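# Place the cheese block in the tray undamaged

## Task

Move the block of cheese into the tray without crushing or deforming it, and leave it resting there once the robot lets go.

## Robot and tools

Robot: two six-joint arms, left_arm and right_arm, each with a parallel two-finger gripper and a wrist camera (cam_left_wrist, cam_right_wrist, both 504x504 images). The fingers point along the gripper's +z axis and close along its y axis. end_effector_position is the pinch point between the pads, roughly 1 cm short of the fingertips.

Frames. Scene frame: origin at table-top height, halfway between the nominal arm bases, +z up, +x out over the table, left_arm on the +y side (camera image sides are unrelated to these names). Calibrated bases in the scene frame: left_arm at (+0.014, +0.285, 0) m, quat_wxyz (+1.000, 0, 0, +0.019); right_arm at (-0.007, -0.369, 0) m, quat_wxyz (+1.000, 0, 0, -0.012). Each arm reports end_effector_position (m) and end_effector_quat_wxyz in its own base frame; these readings can be off by a few cm. Motion offsets are taken along the axes of that arm's current Hand target, not the scene or base axes. Wrist camera frame: +z looks forward, +x is image right, +y image down.

The row. Every motion command uses rows of 14 numbers, each in [-1, 1], covering both arms even if one stays still: dx, dy, dz, rx, ry, rz, opening for left_arm, then the same seven for right_arm. The first six are an offset, not a pose: a displacement from the arm's Hand target at the start of the action or move, where 1.0 equals 0.6 m of translation or 180 degrees of rotation; rx, ry, rz form a single rotation vector. The opening is absolute: +1 fully open (0.094 m), -1 shut. Six zeros re-request the current Hand target; a 0 in the opening slot means a half-closed command, so resend the present opening to leave a gripper alone.

execute_actions(actions, cameras): actions is a list of actions; each action is a list of up to 15 rows, each row lasting one 1/30 s step, and a short list repeats its final row until 15 steps (0.5 s) pass. All rows of one action count from the same start Hand target; the next action starts from the new one, so repeating an offset keeps moving. An empty list just reports state and images. cameras selects images: omitted, null or ["all"] for all, [] for none; an unknown name voids the call.

move(target, speed, blend, opening_speed, blocking, cameras): target is one 14-number row or a list of up to 15 rows; every row is an offset from the Hand targets at the move's start, not from the prior row. speed is path top speed in m/s, 0.002 to 2.9 (default 0.25), one value or one per target; rotation is capped at twice that in rad/s. blend (m) rounds corners between listed targets. opening_speed (per second on the -1..+1 scale, at least 0.2) ramps finger commands; use values near 0.2 for gentle closing. blocking=false returns after about 0.5 s while the move continues. A move lasts 0.5 to 10 s and does not avoid obstacles or the other arm. The result adds a "move:" line: done (at rest within 10 mm and 2 degrees), off_target, moving, held or fault, plus limits such as paced (pose clipped) or held (steps withheld). Neither done nor off_target tells you about contact.

wait(seconds 0 to 10) lets time pass with the last commands held. stop() brakes a running move. zoom_image(camera, region=[x0, y0, x1, y1]) magnifies part of the latest image from cam_left_wrist or cam_right_wrist, at most 504x504 pixels. read_manual(section="licences") returns licence text only. finished_scene(scene=1) ends the scene irreversibly.

Reading results. Hand target is your last commanded pose after clipping; the controller limits commanded orientation to 40 degrees from the measured one. Grippers often sag short or below and tilt, especially when reaching far; check position and orientation after each move and send the remaining offset. grip_measured is the finger opening on the command scale (empty, it may read up to 2.7 mm too wide). grip_effort_nm is gripper motor effort, negative closing; it does not measure pad force. Joint torques include arm weight, have offsets and noise, and joints 1 to 3 wrap at ±28 N m. "within noise" on joint velocities means the arm is still. Simulated time keeps passing while you think.

Cheese handling. The block is soft: open wide, centre the fingers around it, then close slowly with a low opening_speed, stopping only a little below the reading at first touch; grip_measured tracks the command, so it will not reveal contact. Each pad can push 50 to 64 N, enough to squash it. Lift, carry above the tray, lower until it rests, and release by commanding an opening well above grip_measured before withdrawing upward.

Avoid: dropping the block or letting go while it moves; anything leaving the table; fast or deep contacts (a target far past contact presses harder); grippers or fingers colliding between arms, which the clearance check does not prevent and can fail the task; paths passing near an arm's own base; arm stops. To end a push, command the target back past the gripper. Keep arms from staying stretched or loaded: MOTOR HOT appears at 75 °C, at 90 °C the arm folds and idles, at 100 °C it falls. Loose objects may occasionally be nudged by outside forces.

Each tool is called after ">>>" in YAML: its name, and indented under it one key for each argument.

## Session

>>> execute_actions:
  actions: []

Scene clock: 0.00 s.
left_arm: end_effector_position=(+0.2413, +0.0049, +0.2047) grip_measured=+1.000 grip_effort_nm=n/a end_effector_quat_wxyz=(+0.523, -0.181, +0.833, +0.014) | right_arm: end_effector_position=(+0.2403, +0.0103, +0.1111) grip_measured=+1.000 grip_effort_nm=n/a end_effector_quat_wxyz=(+0.490, +0.195, +0.840, -0.125)
Joint positions: left_arm=[-0.331 0.534 0.586 -0.594 -0.504 -0.47 0.094] | right_arm=[0.637 0.825 0.367 -0.444 0.9 0.759 0.094]
Joint velocities: within noise
Joint torques (N m): no reading
Heat: left arm: 40 °C; right arm: 45 °C.
Hand target: left_arm +0.2417, +0.0048, +0.2081; +0.526, -0.182, +0.831, +0.013 | right_arm +0.2413, +0.0112, +0.1135; +0.492, +0.196, +0.839, -0.122
Tool commands: left_gripper/opening=+1.0 right_gripper/opening=+1.0

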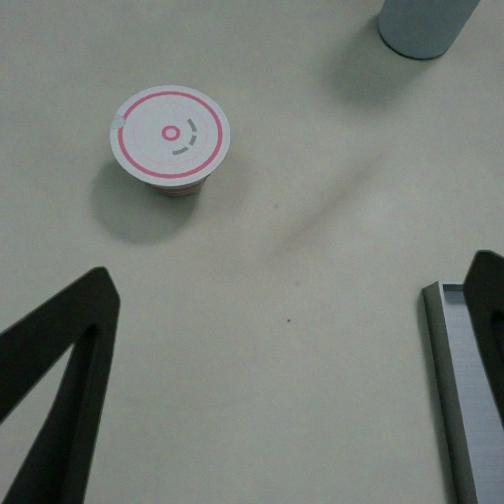

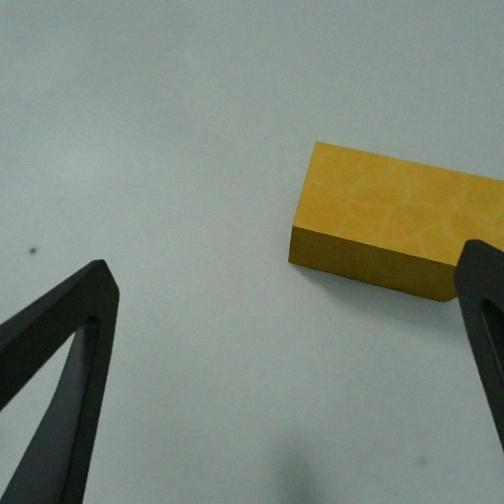

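>>> move:
  target: [0.046,-0.168,-0.1375,0,0,0,1,-0.077,-0.081,0.050,-0.2134,0.289,-0.356,1]
  speed: 0.4

Scene clock: 5.73 s.
left_arm: end_effector_position=(+0.1910, -0.1114, +0.2306) grip_measured=+1.000 grip_effort_nm=0.007 end_effector_quat_wxyz=(+0.521, -0.179, +0.834, +0.020) | right_arm: end_effector_position=(+0.2612, -0.0498, +0.1380) grip_measured=+1.000 grip_effort_nm=-0.032 end_effector_quat_wxyz=(+0.005, -0.381, +0.925, +0.003)
Joint positions: left_arm=[-1.292 1.104 0.997 -1.408 -1.096 -1.68 0.094] | right_arm=[-0.195 1.543 1.328 -1.351 -0.01 -0.977 0.094]
Joint velocities: within noise
Joint torques (N m): left_arm=[-0.64 -1.78 7.71 0.3 -0.6 -0.09] | right_arm=[-0.91 -4.68 7.01 0.11 0.08 -0.18]
Heat: left arm: 41 °C; right arm: 45 °C.
Hand target: left_arm +0.1913, -0.1148, +0.2379; +0.526, -0.182, +0.831, +0.013 | right_arm +0.2632, -0.0538, +0.1398; +0.000, -0.383, +0.924, +0.000
Off the commanded pose: left_arm 0.008 m, 1 deg | right_arm 0.005 m, 1 deg.
move: done

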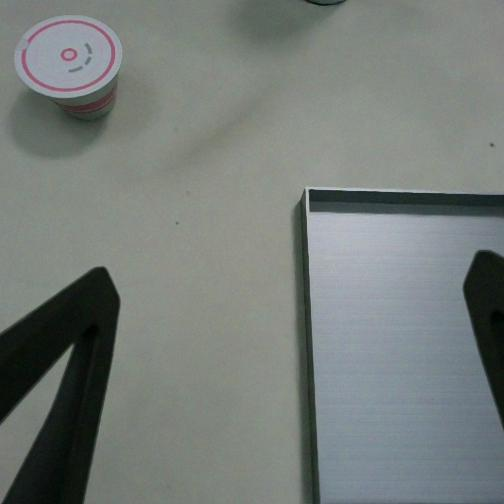

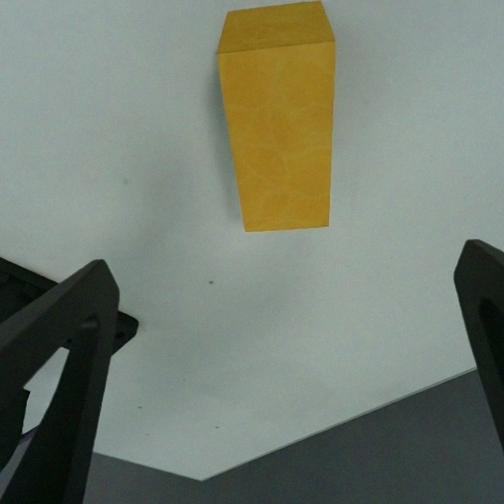

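>>> move:
  target:
    - [-0.02,0.1,0.06,0,0,0,1,0.0263,0.0042,0.06,0,0,-0.028,1]
    - [-0.046,0.168,0.1375,0,0,0,1,0.0263,0.0042,0.188,0,0,-0.028,1]
  speed: [0.3,0.15]

Scene clock: 9.20 s.
left_arm: end_effector_position=(+0.2411, +0.0051, +0.2114) grip_measured=+1.000 grip_effort_nm=0.007 end_effector_quat_wxyz=(+0.527, -0.186, +0.829, +0.014) | right_arm: end_effector_position=(+0.2511, -0.0600, +0.0312) grip_measured=+1.000 grip_effort_nm=-0.032 end_effector_quat_wxyz=(+0.005, -0.422, +0.906, +0.000)
Joint positions: left_arm=[-0.34 0.539 0.607 -0.605 -0.519 -0.481 0.094] | right_arm=[-0.239 1.59 0.94 -0.914 -0.006 -1.111 0.094]
Joint velocities: within noise
Joint torques (N m): left_arm=[0.98 0.16 5.22 2.24 0.01 0.12] | right_arm=[-1.1 -4.86 4.66 0.31 0.02 -0.18]
Heat: left arm: 41 °C; right arm: 44 °C.
Hand target: left_arm +0.2418, +0.0048, +0.2082; +0.526, -0.182, +0.831, +0.013 | right_arm +0.2503, -0.0632, +0.0270; +0.000, -0.423, +0.906, +0.000
Off the commanded pose: left_arm 0.003 m, 0 deg | right_arm 0.005 m, 1 deg.
move: done

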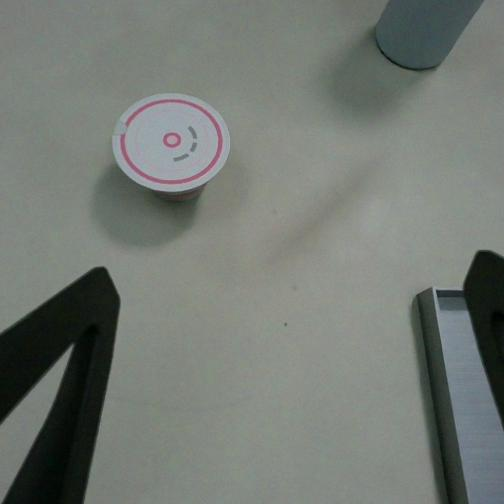

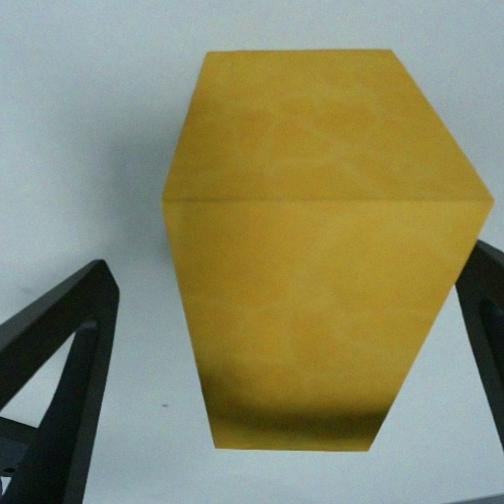

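>>> move:
  target: [0,0,0,0,0,0,1,-0.0133,-0.0075,0.012,0,0,0,1]
  speed: 0.1
  cameras: ["cam_right_wrist"]

>>> move:
  target: [0,0,0,0,0,0,1,0,0,0,0,0,0,0.02]
  opening_speed: 0.6
  cameras: ["cam_right_wrist"]

Scene clock: 10.77 s.
left_arm: end_effector_position=(+0.2412, +0.0049, +0.2114) grip_measured=+1.000 grip_effort_nm=-0.002 end_effector_quat_wxyz=(+0.527, -0.185, +0.829, +0.013) | right_arm: end_effector_position=(+0.2546, -0.0608, +0.0218) grip_measured=+1.000 grip_effort_nm=-0.032 end_effector_quat_wxyz=(+0.001, -0.422, +0.907, +0.003)
Joint positions: left_arm=[-0.34 0.539 0.607 -0.605 -0.518 -0.481 0.094] | right_arm=[-0.239 1.629 0.94 -0.886 -0.006 -1.11 0.094]
Joint velocities: within noise
Joint torques (N m): left_arm=[1.18 0.03 5.44 2.21 0.01 0.11] | right_arm=[0.62 -5.01 5.44 0.31 0.02 0.05]
Heat: left arm: 41 °C; right arm: 44 °C.
Hand target: left_arm +0.2418, +0.0048, +0.2082; +0.526, -0.182, +0.831, +0.013 | right_arm +0.2589, -0.0600, +0.0198; +0.000, -0.423, +0.906, +0.000
Off the commanded pose: left_arm 0.003 m, 0 deg | right_arm 0.005 m, 0 deg.
move: done
Images, in order (width x height): cam_right_wrist 504x504.

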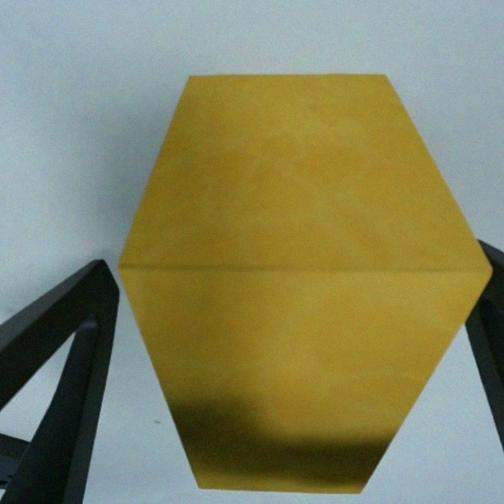

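Scene clock: 12.60 s.
left_arm: end_effector_position=(+0.2412, +0.0049, +0.2115) grip_measured=+1.000 grip_effort_nm=0.002 end_effector_quat_wxyz=(+0.527, -0.185, +0.829, +0.013) | right_arm: end_effector_position=(+0.2550, -0.0609, +0.0218) grip_measured=+0.023 grip_effort_nm=-0.178 end_effector_quat_wxyz=(+0.001, -0.422, +0.907, +0.003)
Joint positions: left_arm=[-0.34 0.539 0.607 -0.604 -0.517 -0.481 0.094] | right_arm=[-0.239 1.629 0.94 -0.884 -0.006 -1.11 0.048]
Joint velocities: within noise
Joint torques (N m): left_arm=[1.1 0.08 5.48 2.22 0.02 0.13] | right_arm=[0.59 -5.01 5.41 0.3 0.03 0.05]
Heat: left arm: 41 °C; right arm: 44 °C.
Hand target: left_arm +0.2418, +0.0048, +0.2082; +0.526, -0.182, +0.831, +0.013 | right_arm +0.2588, -0.0600, +0.0198; +0.000, -0.423, +0.906, +0.000
Off the commanded pose: left_arm 0.003 m, 0 deg | right_arm 0.004 m, 0 deg.
move: done
Images, in order (width x height): cam_right_wrist 504x504.

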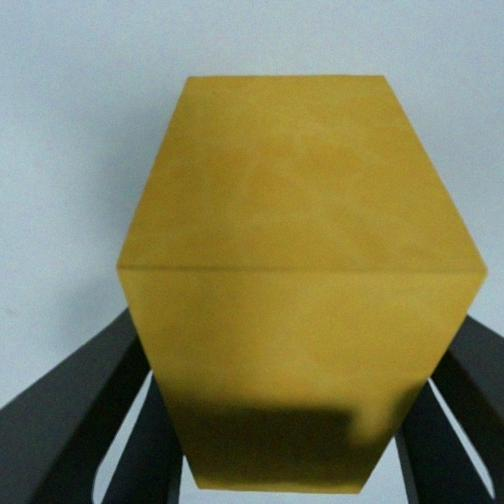

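>>> move:
  target: [0,0,0,0,0,0,1,0,0,0,0,0,0,-0.08]
  opening_speed: 0.2
  cameras: ["cam_right_wrist"]

>>> move:
  target: [0,0,0,0,0,0,1,0,0,0,0,0,0,-0.14]
  opening_speed: 0.2
  cameras: ["cam_right_wrist"]

Scene clock: 13.63 s.
left_arm: end_effector_position=(+0.2412, +0.0049, +0.2115) grip_measured=+1.000 grip_effort_nm=-0.002 end_effector_quat_wxyz=(+0.527, -0.185, +0.829, +0.013) | right_arm: end_effector_position=(+0.2550, -0.0609, +0.0218) grip_measured=-0.077 grip_effort_nm=-0.198 end_effector_quat_wxyz=(+0.001, -0.422, +0.907, +0.003)
Joint positions: left_arm=[-0.34 0.539 0.607 -0.604 -0.517 -0.48 0.094] | right_arm=[-0.239 1.629 0.94 -0.884 -0.006 -1.11 0.043]
Joint velocities: within noise
Joint torques (N m): left_arm=[1.24 0.12 5.56 2.21 -0.02 0.04] | right_arm=[0.61 -5.03 5.44 0.3 0.02 0.04]
Heat: left arm: 41 °C; right arm: 44 °C.
Hand target: left_arm +0.2418, +0.0048, +0.2082; +0.526, -0.182, +0.831, +0.013 | right_arm +0.2588, -0.0600, +0.0198; +0.000, -0.423, +0.906, +0.000
Off the commanded pose: left_arm 0.003 m, 0 deg | right_arm 0.004 m, 0 deg.
move: done
Images, in order (width x height): cam_right_wrist 504x504.

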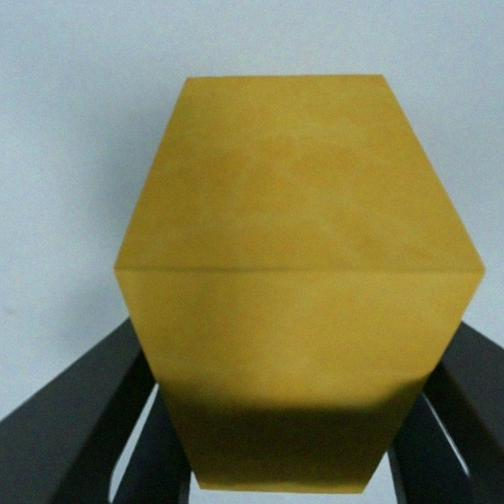

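Scene clock: 14.33 s.
left_arm: end_effector_position=(+0.2412, +0.0049, +0.2115) grip_measured=+1.000 grip_effort_nm=0.002 end_effector_quat_wxyz=(+0.527, -0.185, +0.829, +0.013) | right_arm: end_effector_position=(+0.2551, -0.0610, +0.0218) grip_measured=-0.134 grip_effort_nm=-0.369 end_effector_quat_wxyz=(+0.001, -0.422, +0.907, +0.003)
Joint positions: left_arm=[-0.34 0.539 0.607 -0.604 -0.517 -0.48 0.094] | right_arm=[-0.239 1.629 0.94 -0.884 -0.006 -1.11 0.041]
Joint velocities: within noise
Joint torques (N m): left_arm=[1.26 -0.05 5.35 2.19 0.04 0.11] | right_arm=[0.61 -5.01 5.42 0.3 0.02 0.05]
Heat: left arm: 41 °C; right arm: 44 °C.
Hand target: left_arm +0.2418, +0.0048, +0.2082; +0.526, -0.182, +0.831, +0.013 | right_arm +0.2588, -0.0599, +0.0198; +0.000, -0.423, +0.906, +0.000
Off the commanded pose: left_arm 0.003 m, 0 deg | right_arm 0.004 m, 0 deg.
move: done
Images, in order (width x height): cam_right_wrist 504x504.

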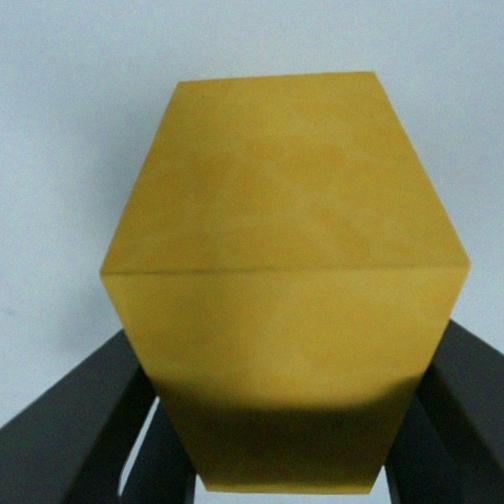

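>>> move:
  target: [0,0,0,0,0,0,1,0,0,0,0,0,0,-0.165]
  opening_speed: 0.2
  cameras: ["cam_right_wrist"]

>>> move:
  target: [0,0,0,0,0,0,1,0,0,-0.03,0,0,0,-0.165]
  speed: 0.05
  cameras: ["cam_right_wrist"]

Scene clock: 20.93 s.
left_arm: end_effector_position=(+0.2412, +0.0049, +0.2115) grip_measured=+1.000 grip_effort_nm=-0.002 end_effector_quat_wxyz=(+0.527, -0.185, +0.829, +0.013) | right_arm: end_effector_position=(+0.2551, -0.0610, +0.0218) grip_measured=-0.156 grip_effort_nm=-0.510 end_effector_quat_wxyz=(+0.001, -0.422, +0.907, +0.003)
Joint positions: left_arm=[-0.34 0.539 0.607 -0.604 -0.517 -0.48 0.094] | right_arm=[-0.239 1.629 0.94 -0.884 -0.006 -1.11 0.04]
Joint velocities: within noise
Joint torques (N m): left_arm=[0.92 0.05 5.45 2.27 -0.03 0.1] | right_arm=[0.61 -5.01 5.45 0.3 0.02 0.04]
Heat: left arm: 41 °C; right arm: 43 °C.
Hand target: left_arm +0.2417, +0.0049, +0.2082; +0.526, -0.182, +0.831, +0.013 | right_arm +0.2588, -0.0599, +0.0198; +0.000, -0.423, +0.906, +0.000
Off the commanded pose: left_arm 0.003 m, 0 deg | right_arm 0.004 m, 0 deg.
move: done
Images, in order (width x height): cam_right_wrist 504x504.

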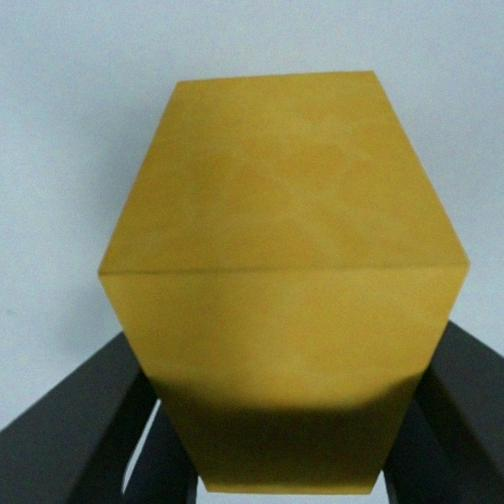

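Scene clock: 21.97 s.
left_arm: end_effector_position=(+0.2412, +0.0049, +0.2115) grip_measured=+1.000 grip_effort_nm=0.002 end_effector_quat_wxyz=(+0.527, -0.185, +0.829, +0.013) | right_arm: end_effector_position=(+0.2516, -0.0601, +0.0281) grip_measured=-0.156 grip_effort_nm=-0.496 end_effector_quat_wxyz=(-0.009, -0.422, +0.907, +0.011)
Joint positions: left_arm=[-0.34 0.539 0.607 -0.604 -0.517 -0.48 0.094] | right_arm=[-0.239 1.629 0.967 -0.937 -0.006 -1.11 0.04]
Joint velocities: within noise
Joint torques (N m): left_arm=[1.28 0.27 5.46 2.21 -0.01 0.09] | right_arm=[0.61 -7.98 6.89 0.04 0.02 0.04]
Heat: left arm: 41 °C; right arm: 43 °C.
Hand target: left_arm +0.2417, +0.0049, +0.2082; +0.526, -0.182, +0.831, +0.013 | right_arm +0.2588, -0.0600, +0.0378; +0.000, -0.423, +0.906, +0.000
Off the commanded pose: left_arm 0.003 m, 0 deg | right_arm 0.012 m, 2 deg.
move: off_target (right_arm)
Images, in order (width x height): cam_right_wrist 504x504.

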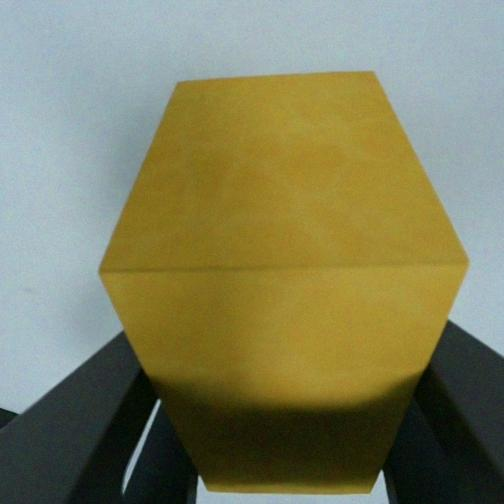

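>>> move:
  target:
    - [-0.053,0.10,-0.045,0,0,0,1,0,0,-0.12,0,0,0,-0.165]
    - [-0.053,0.10,-0.045,0,0,0,1,-0.673,0.486,-0.204,0,0,0,-0.165]
  speed: [0.1,0.22]
  blend: [0.04,0]

Scene clock: 26.17 s.
left_arm: end_effector_position=(+0.2116, +0.0644, +0.2299) grip_measured=+1.000 grip_effort_nm=0.007 end_effector_quat_wxyz=(+0.523, -0.186, +0.832, +0.012) | right_arm: end_effector_position=(+0.2906, +0.4342, +0.1579) grip_measured=-0.156 grip_effort_nm=-0.491 end_effector_quat_wxyz=(+0.122, -0.425, +0.894, +0.074)
Joint positions: left_arm=[0.41 0.429 0.677 -0.723 0.148 -0.121 0.094] | right_arm=[0.98 2.523 2.811 -1.572 -0.003 0.093 0.04]
Joint velocities: within noise
Joint torques (N m): left_arm=[1.14 1.83 8.42 2.08 0.23 0.15] | right_arm=[-0.62 -13 7.27 0.76 0.09 0.07]
Heat: left arm: 42 °C; right arm: 43 °C.
Hand target: left_arm +0.2115, +0.0642, +0.2379; +0.526, -0.182, +0.831, +0.013 | right_arm +0.2945, +0.4368, +0.1602; +0.000, -0.423, +0.906, +0.000
Off the commanded pose: left_arm 0.008 m, 1 deg | right_arm 0.005 m, 16 deg.
joint sent to its limit (right arm) — joint 4 (wrist pitch), lower limit. The joint targets are off in orientation, not in position.
move: off_target (right_arm); blend cut to 0.0365 m at target 1

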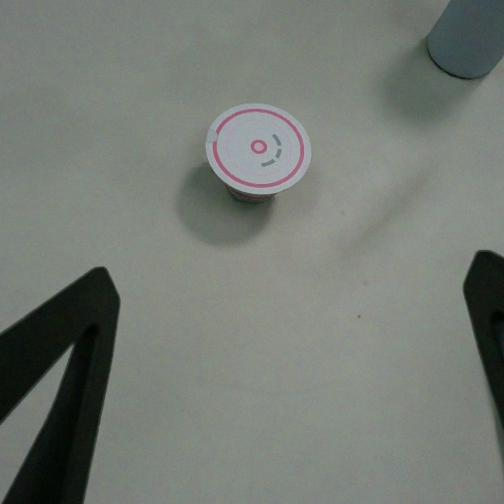

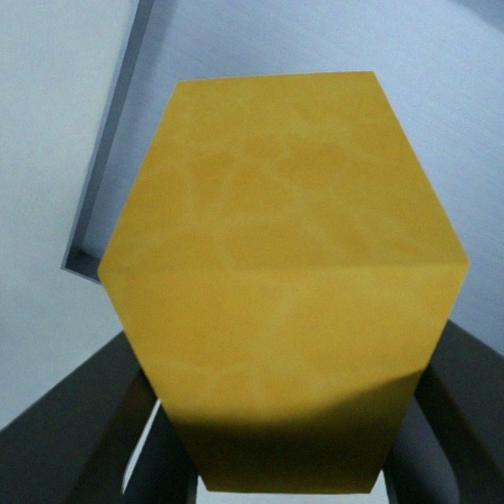

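>>> move:
  target: [0,0,0,0,0,0,1,0.0245,-0.0097,0.15,0,0,0,-0.165]
  speed: 0.15

Scene clock: 28.47 s.
left_arm: end_effector_position=(+0.2116, +0.0644, +0.2299) grip_measured=+1.000 grip_effort_nm=-0.007 end_effector_quat_wxyz=(+0.523, -0.186, +0.832, +0.013) | right_arm: end_effector_position=(+0.2841, +0.4246, +0.0744) grip_measured=-0.156 grip_effort_nm=-0.491 end_effector_quat_wxyz=(+0.034, -0.429, +0.903, +0.022)
Joint positions: left_arm=[0.41 0.429 0.677 -0.723 0.148 -0.121 0.094] | right_arm=[0.98 2.644 2.726 -1.573 -0.003 0.093 0.04]
Joint velocities: within noise
Joint torques (N m): left_arm=[1.24 1.78 8.36 2.13 0.19 0.1] | right_arm=[-1.29 -14.02 5.3 0.4 0.07 -0.03]
Heat: left arm: 42 °C; right arm: 45 °C.
Hand target: left_arm +0.2115, +0.0642, +0.2380; +0.526, -0.182, +0.831, +0.013 | right_arm +0.2896, +0.4218, +0.0702; +0.000, -0.423, +0.906, +0.000
Off the commanded pose: left_arm 0.008 m, 1 deg | right_arm 0.007 m, 5 deg.
joint read past its limit (right arm) — joint 4 (wrist pitch), lower limit.
joint sent to its limit (right arm) — joint 4 (wrist pitch), lower limit. The joint targets are off in orientation, not in position.
move: off_target (right_arm)

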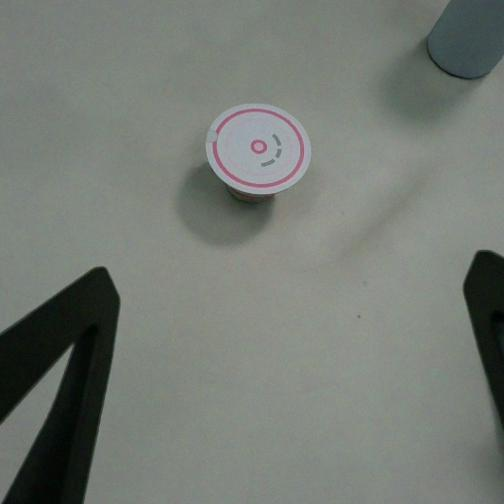

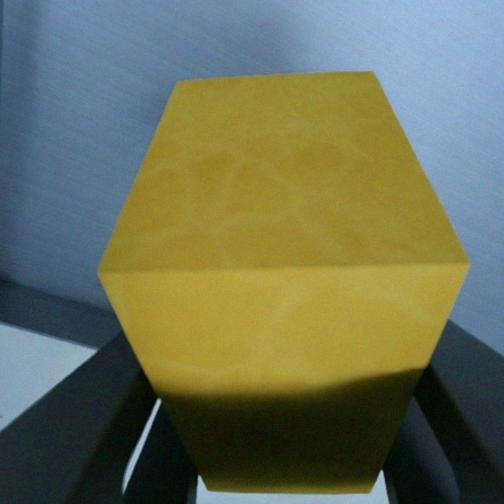

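>>> move:
  target: [0,0,0,0,0,0,1,0,0,0.06,0,0,0,-0.165]
  speed: 0.08
  cameras: ["cam_right_wrist"]

Scene clock: 29.90 s.
left_arm: end_effector_position=(+0.2116, +0.0644, +0.2298) grip_measured=+1.000 grip_effort_nm=-0.007 end_effector_quat_wxyz=(+0.523, -0.186, +0.832, +0.012) | right_arm: end_effector_position=(+0.2816, +0.4209, +0.0314) grip_measured=-0.156 grip_effort_nm=-0.496 end_effector_quat_wxyz=(-0.003, -0.429, +0.903, +0.000)
Joint positions: left_arm=[0.41 0.429 0.677 -0.723 0.148 -0.121 0.094] | right_arm=[0.98 2.735 2.732 -1.573 -0.003 0.093 0.04]
Joint velocities: within noise
Joint torques (N m): left_arm=[1.11 1.66 8.35 2.17 0.21 0.08] | right_arm=[-1.29 -14.64 7.32 0.24 0.07 -0.03]
Heat: left arm: 43 °C; right arm: 45 °C.
Hand target: left_arm +0.2115, +0.0642, +0.2379; +0.526, -0.182, +0.831, +0.013 | right_arm +0.2896, +0.4218, +0.0341; +0.000, -0.423, +0.906, +0.000
Off the commanded pose: left_arm 0.008 m, 1 deg | right_arm 0.009 m, 1 deg.
joint read past its limit (right arm) — joint 4 (wrist pitch), lower limit.
joint sent to its limit (right arm) — joint 4 (wrist pitch), lower limit. The joint targets still meet the commanded pose.
move: done
Images, in order (width x height): cam_right_wrist 504x504.

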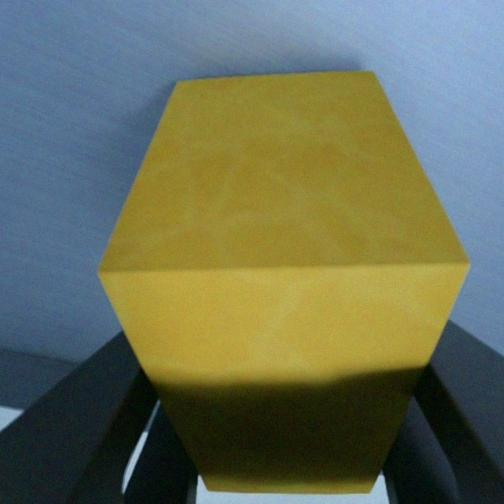

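>>> move:
  target: [0,0,0,0,0,0,1,0,0,0.0067,0,0,0,-0.165]
  speed: 0.03
  cameras: ["cam_right_wrist"]

>>> move:
  target: [0,0,0,0,0,0,1,0,0,0.0067,0,0,0,-0.165]
  speed: 0.03
  cameras: ["cam_right_wrist"]

Scene clock: 30.87 s.
left_arm: end_effector_position=(+0.2116, +0.0644, +0.2298) grip_measured=+1.000 grip_effort_nm=-0.002 end_effector_quat_wxyz=(+0.523, -0.186, +0.832, +0.012) | right_arm: end_effector_position=(+0.2820, +0.4214, +0.0316) grip_measured=-0.156 grip_effort_nm=-0.496 end_effector_quat_wxyz=(-0.002, -0.429, +0.903, +0.001)
Joint positions: left_arm=[0.41 0.429 0.677 -0.723 0.148 -0.121 0.094] | right_arm=[0.98 2.737 2.737 -1.573 -0.003 0.093 0.04]
Joint velocities: within noise
Joint torques (N m): left_arm=[1.21 1.81 8.27 2.14 0.18 0.12] | right_arm=[-1.28 -13.76 7.36 0.24 0.07 -0.03]
Heat: left arm: 43 °C; right arm: 46 °C.
Hand target: left_arm +0.2115, +0.0642, +0.2379; +0.526, -0.182, +0.831, +0.013 | right_arm +0.2896, +0.4218, +0.0301; +0.000, -0.423, +0.906, +0.000
Off the commanded pose: left_arm 0.008 m, 1 deg | right_arm 0.008 m, 1 deg.
joint read past its limit (right arm) — joint 4 (wrist pitch), lower limit.
joint sent to its limit (right arm) — joint 4 (wrist pitch), lower limit. The joint targets still meet the commanded pose.
move: done
Images, in order (width x height): cam_right_wrist 504x504.

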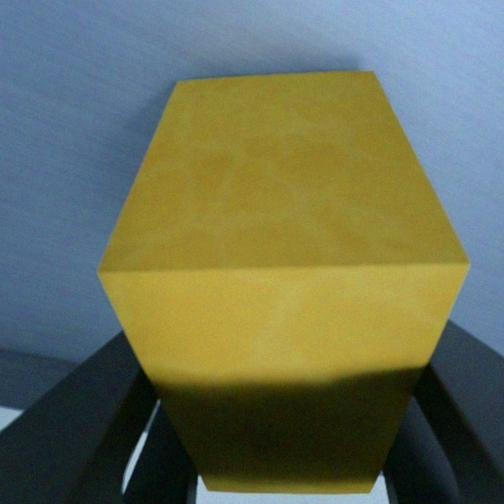

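Scene clock: 31.57 s.
left_arm: end_effector_position=(+0.2116, +0.0644, +0.2298) grip_measured=+1.000 grip_effort_nm=-0.002 end_effector_quat_wxyz=(+0.523, -0.186, +0.832, +0.012) | right_arm: end_effector_position=(+0.2821, +0.4216, +0.0275) grip_measured=-0.156 grip_effort_nm=-0.491 end_effector_quat_wxyz=(-0.004, -0.429, +0.903, -0.001)
Joint positions: left_arm=[0.41 0.429 0.677 -0.723 0.148 -0.121 0.094] | right_arm=[0.98 2.748 2.743 -1.573 -0.003 0.093 0.04]
Joint velocities: within noise
Joint torques (N m): left_arm=[1.03 1.7 8.28 2.1 0.24 0.09] | right_arm=[-1.28 -13.86 7.31 0.24 0.07 -0.03]
Heat: left arm: 43 °C; right arm: 47 °C.
Hand target: left_arm +0.2115, +0.0642, +0.2379; +0.526, -0.182, +0.831, +0.013 | right_arm +0.2896, +0.4218, +0.0261; +0.000, -0.423, +0.906, +0.000
Off the commanded pose: left_arm 0.008 m, 1 deg | right_arm 0.008 m, 1 deg.
joint read past its limit (right arm) — joint 4 (wrist pitch), lower limit.
joint sent to its limit (right arm) — joint 4 (wrist pitch), lower limit. The joint targets still meet the commanded pose.
move: done
Images, in order (width x height): cam_right_wrist 504x504.

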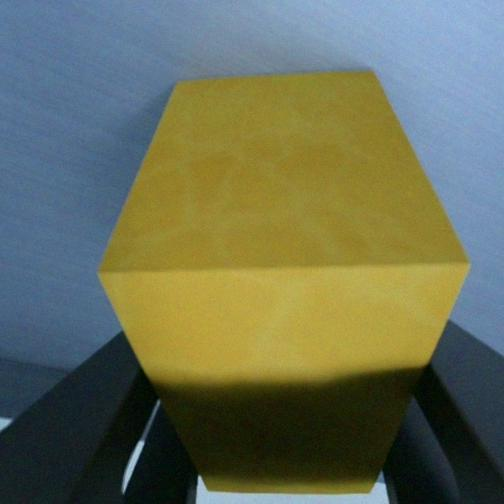

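>>> move:
  target: [0,0,0,0,0,0,1,0,0,0.0067,0,0,0,-0.165]
  speed: 0.03
  cameras: ["cam_right_wrist"]

Scene clock: 32.50 s.
left_arm: end_effector_position=(+0.2116, +0.0644, +0.2298) grip_measured=+1.000 grip_effort_nm=-0.007 end_effector_quat_wxyz=(+0.523, -0.186, +0.832, +0.012) | right_arm: end_effector_position=(+0.2822, +0.4217, +0.0275) grip_measured=-0.156 grip_effort_nm=-0.501 end_effector_quat_wxyz=(-0.004, -0.429, +0.903, +0.000)
Joint positions: left_arm=[0.41 0.429 0.677 -0.723 0.148 -0.121 0.094] | right_arm=[0.98 2.748 2.743 -1.572 -0.003 0.093 0.04]
Joint velocities: within noise
Joint torques (N m): left_arm=[0.96 1.84 8.12 2.14 0.22 0.09] | right_arm=[-1.29 -13.67 6.39 0.32 0.07 -0.03]
Heat: left arm: 43 °C; right arm: 47 °C.
Hand target: left_arm +0.2115, +0.0643, +0.2379; +0.526, -0.182, +0.831, +0.013 | right_arm +0.2896, +0.4218, +0.0221; +0.000, -0.423, +0.906, +0.000
Off the commanded pose: left_arm 0.008 m, 1 deg | right_arm 0.009 m, 1 deg.
joint read past its limit (right arm) — joint 4 (wrist pitch), lower limit.
move: done
Images, in order (width x height): cam_right_wrist 504x504.

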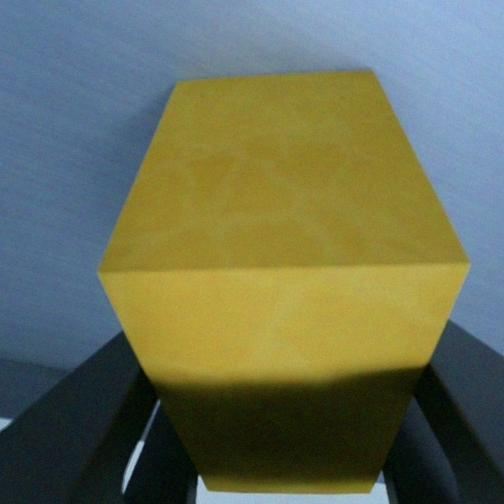

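>>> move:
  target: [0,0,0,0,0,0,1,0,0,0.006,0,0,0,-0.165]
  speed: 0.03
  cameras: ["cam_right_wrist"]

Scene clock: 33.43 s.
left_arm: end_effector_position=(+0.2116, +0.0644, +0.2298) grip_measured=+1.000 grip_effort_nm=0.002 end_effector_quat_wxyz=(+0.523, -0.186, +0.832, +0.012) | right_arm: end_effector_position=(+0.2838, +0.4240, +0.0265) grip_measured=-0.156 grip_effort_nm=-0.491 end_effector_quat_wxyz=(+0.001, -0.429, +0.903, +0.002)
Joint positions: left_arm=[0.41 0.429 0.677 -0.723 0.148 -0.121 0.094] | right_arm=[0.98 2.748 2.739 -1.558 -0.003 0.093 0.04]
Joint velocities: within noise
Joint torques (N m): left_arm=[1.07 1.88 8.35 2.12 0.22 0.09] | right_arm=[-1.28 -14.45 4.45 0.41 0.07 -0.03]
Heat: left arm: 43 °C; right arm: 48 °C.
Hand target: left_arm +0.2115, +0.0643, +0.2379; +0.526, -0.182, +0.831, +0.013 | right_arm +0.2896, +0.4218, +0.0186; +0.000, -0.423, +0.906, +0.000
Off the commanded pose: left_arm 0.008 m, 1 deg | right_arm 0.010 m, 1 deg.
move: done
Images, in order (width x height): cam_right_wrist 504x504.

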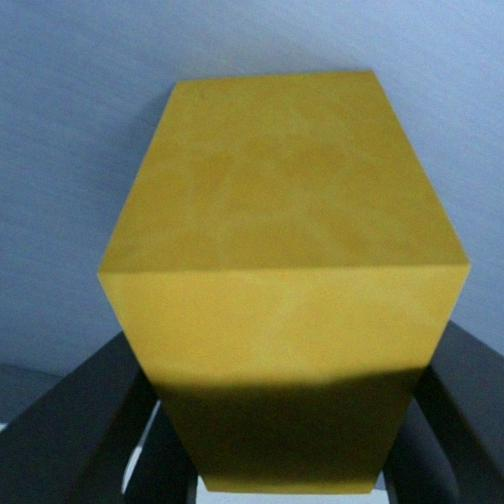

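>>> move:
  target: [0,0,0,0,0,0,1,0,0,0,0,0,0,0.3]
  opening_speed: 0.4
  cameras: ["cam_right_wrist"]

Scene clock: 35.00 s.
left_arm: end_effector_position=(+0.2116, +0.0644, +0.2298) grip_measured=+1.000 grip_effort_nm=-0.007 end_effector_quat_wxyz=(+0.523, -0.186, +0.832, +0.012) | right_arm: end_effector_position=(+0.2848, +0.4256, +0.0265) grip_measured=+0.297 grip_effort_nm=0.115 end_effector_quat_wxyz=(+0.004, -0.429, +0.903, +0.004)
Joint positions: left_arm=[0.41 0.429 0.677 -0.723 0.148 -0.121 0.094] | right_arm=[0.98 2.748 2.739 -1.55 -0.003 0.093 0.061]
Joint velocities: within noise
Joint torques (N m): left_arm=[1.13 2 8.27 2.13 0.18 0.11] | right_arm=[-1.26 -14.48 4.42 0.36 0.07 -0.03]
Heat: left arm: 44 °C; right arm: 49 °C.
Hand target: left_arm +0.2115, +0.0642, +0.2379; +0.526, -0.182, +0.831, +0.013 | right_arm +0.2896, +0.4218, +0.0186; +0.000, -0.423, +0.906, +0.000
Off the commanded pose: left_arm 0.008 m, 1 deg | right_arm 0.010 m, 1 deg.
move: done
Images, in order (width x height): cam_right_wrist 504x504.

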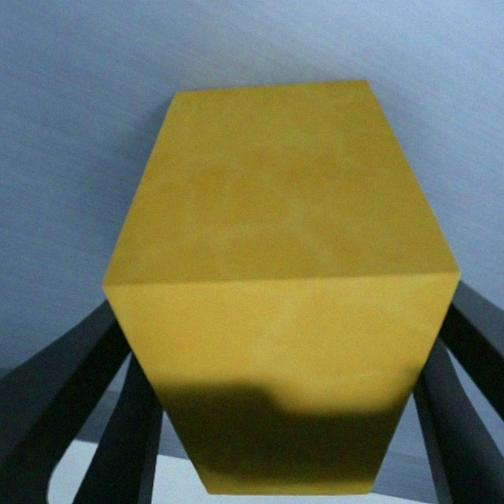

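>>> move:
  target: [0,0,0,0,0,0,1,0,0,-0.18,0,0,0,0.7]
  speed: 0.12
  opening_speed: 1

Scene clock: 36.80 s.
left_arm: end_effector_position=(+0.2116, +0.0644, +0.2298) grip_measured=+1.000 grip_effort_nm=0.007 end_effector_quat_wxyz=(+0.523, -0.186, +0.832, +0.012) | right_arm: end_effector_position=(+0.2866, +0.4282, +0.1096) grip_measured=+0.697 grip_effort_nm=0.120 end_effector_quat_wxyz=(+0.069, -0.428, +0.900, +0.043)
Joint positions: left_arm=[0.41 0.429 0.677 -0.723 0.148 -0.121 0.094] | right_arm=[0.98 2.573 2.726 -1.561 -0.003 0.093 0.08]
Joint velocities: within noise
Joint torques (N m): left_arm=[1.26 1.96 8.39 2.12 0.21 0.07] | right_arm=[-1.29 -18.45 4.59 0.44 0.06 -0.03]
Heat: left arm: 44 °C; right arm: 51 °C.
Hand target: left_arm +0.2115, +0.0642, +0.2379; +0.526, -0.182, +0.831, +0.013 | right_arm +0.2896, +0.4218, +0.1265; +0.000, -0.423, +0.906, +0.000
Off the commanded pose: left_arm 0.008 m, 1 deg | right_arm 0.018 m, 9 deg.
joint sent to its limit (right arm) — joint 4 (wrist pitch), lower limit. The joint targets are off in orientation, not in position.
move: off_target (right_arm)

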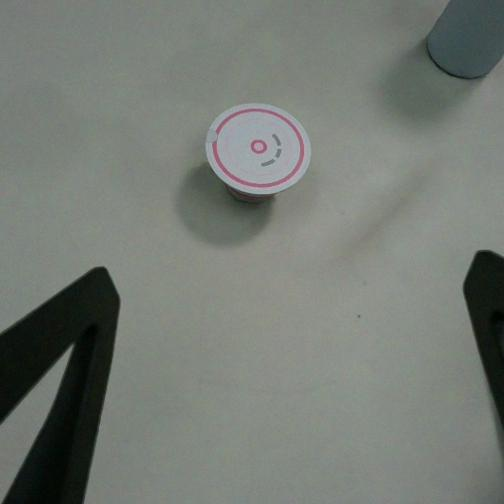

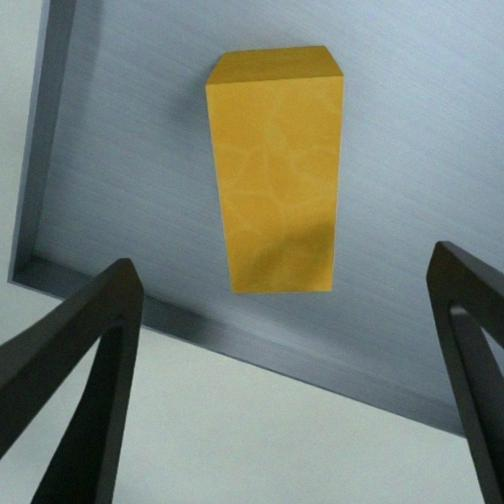

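Cheese is in the tray, upright and intact.

>>> finished_scene:

The scene is finished: the task was done.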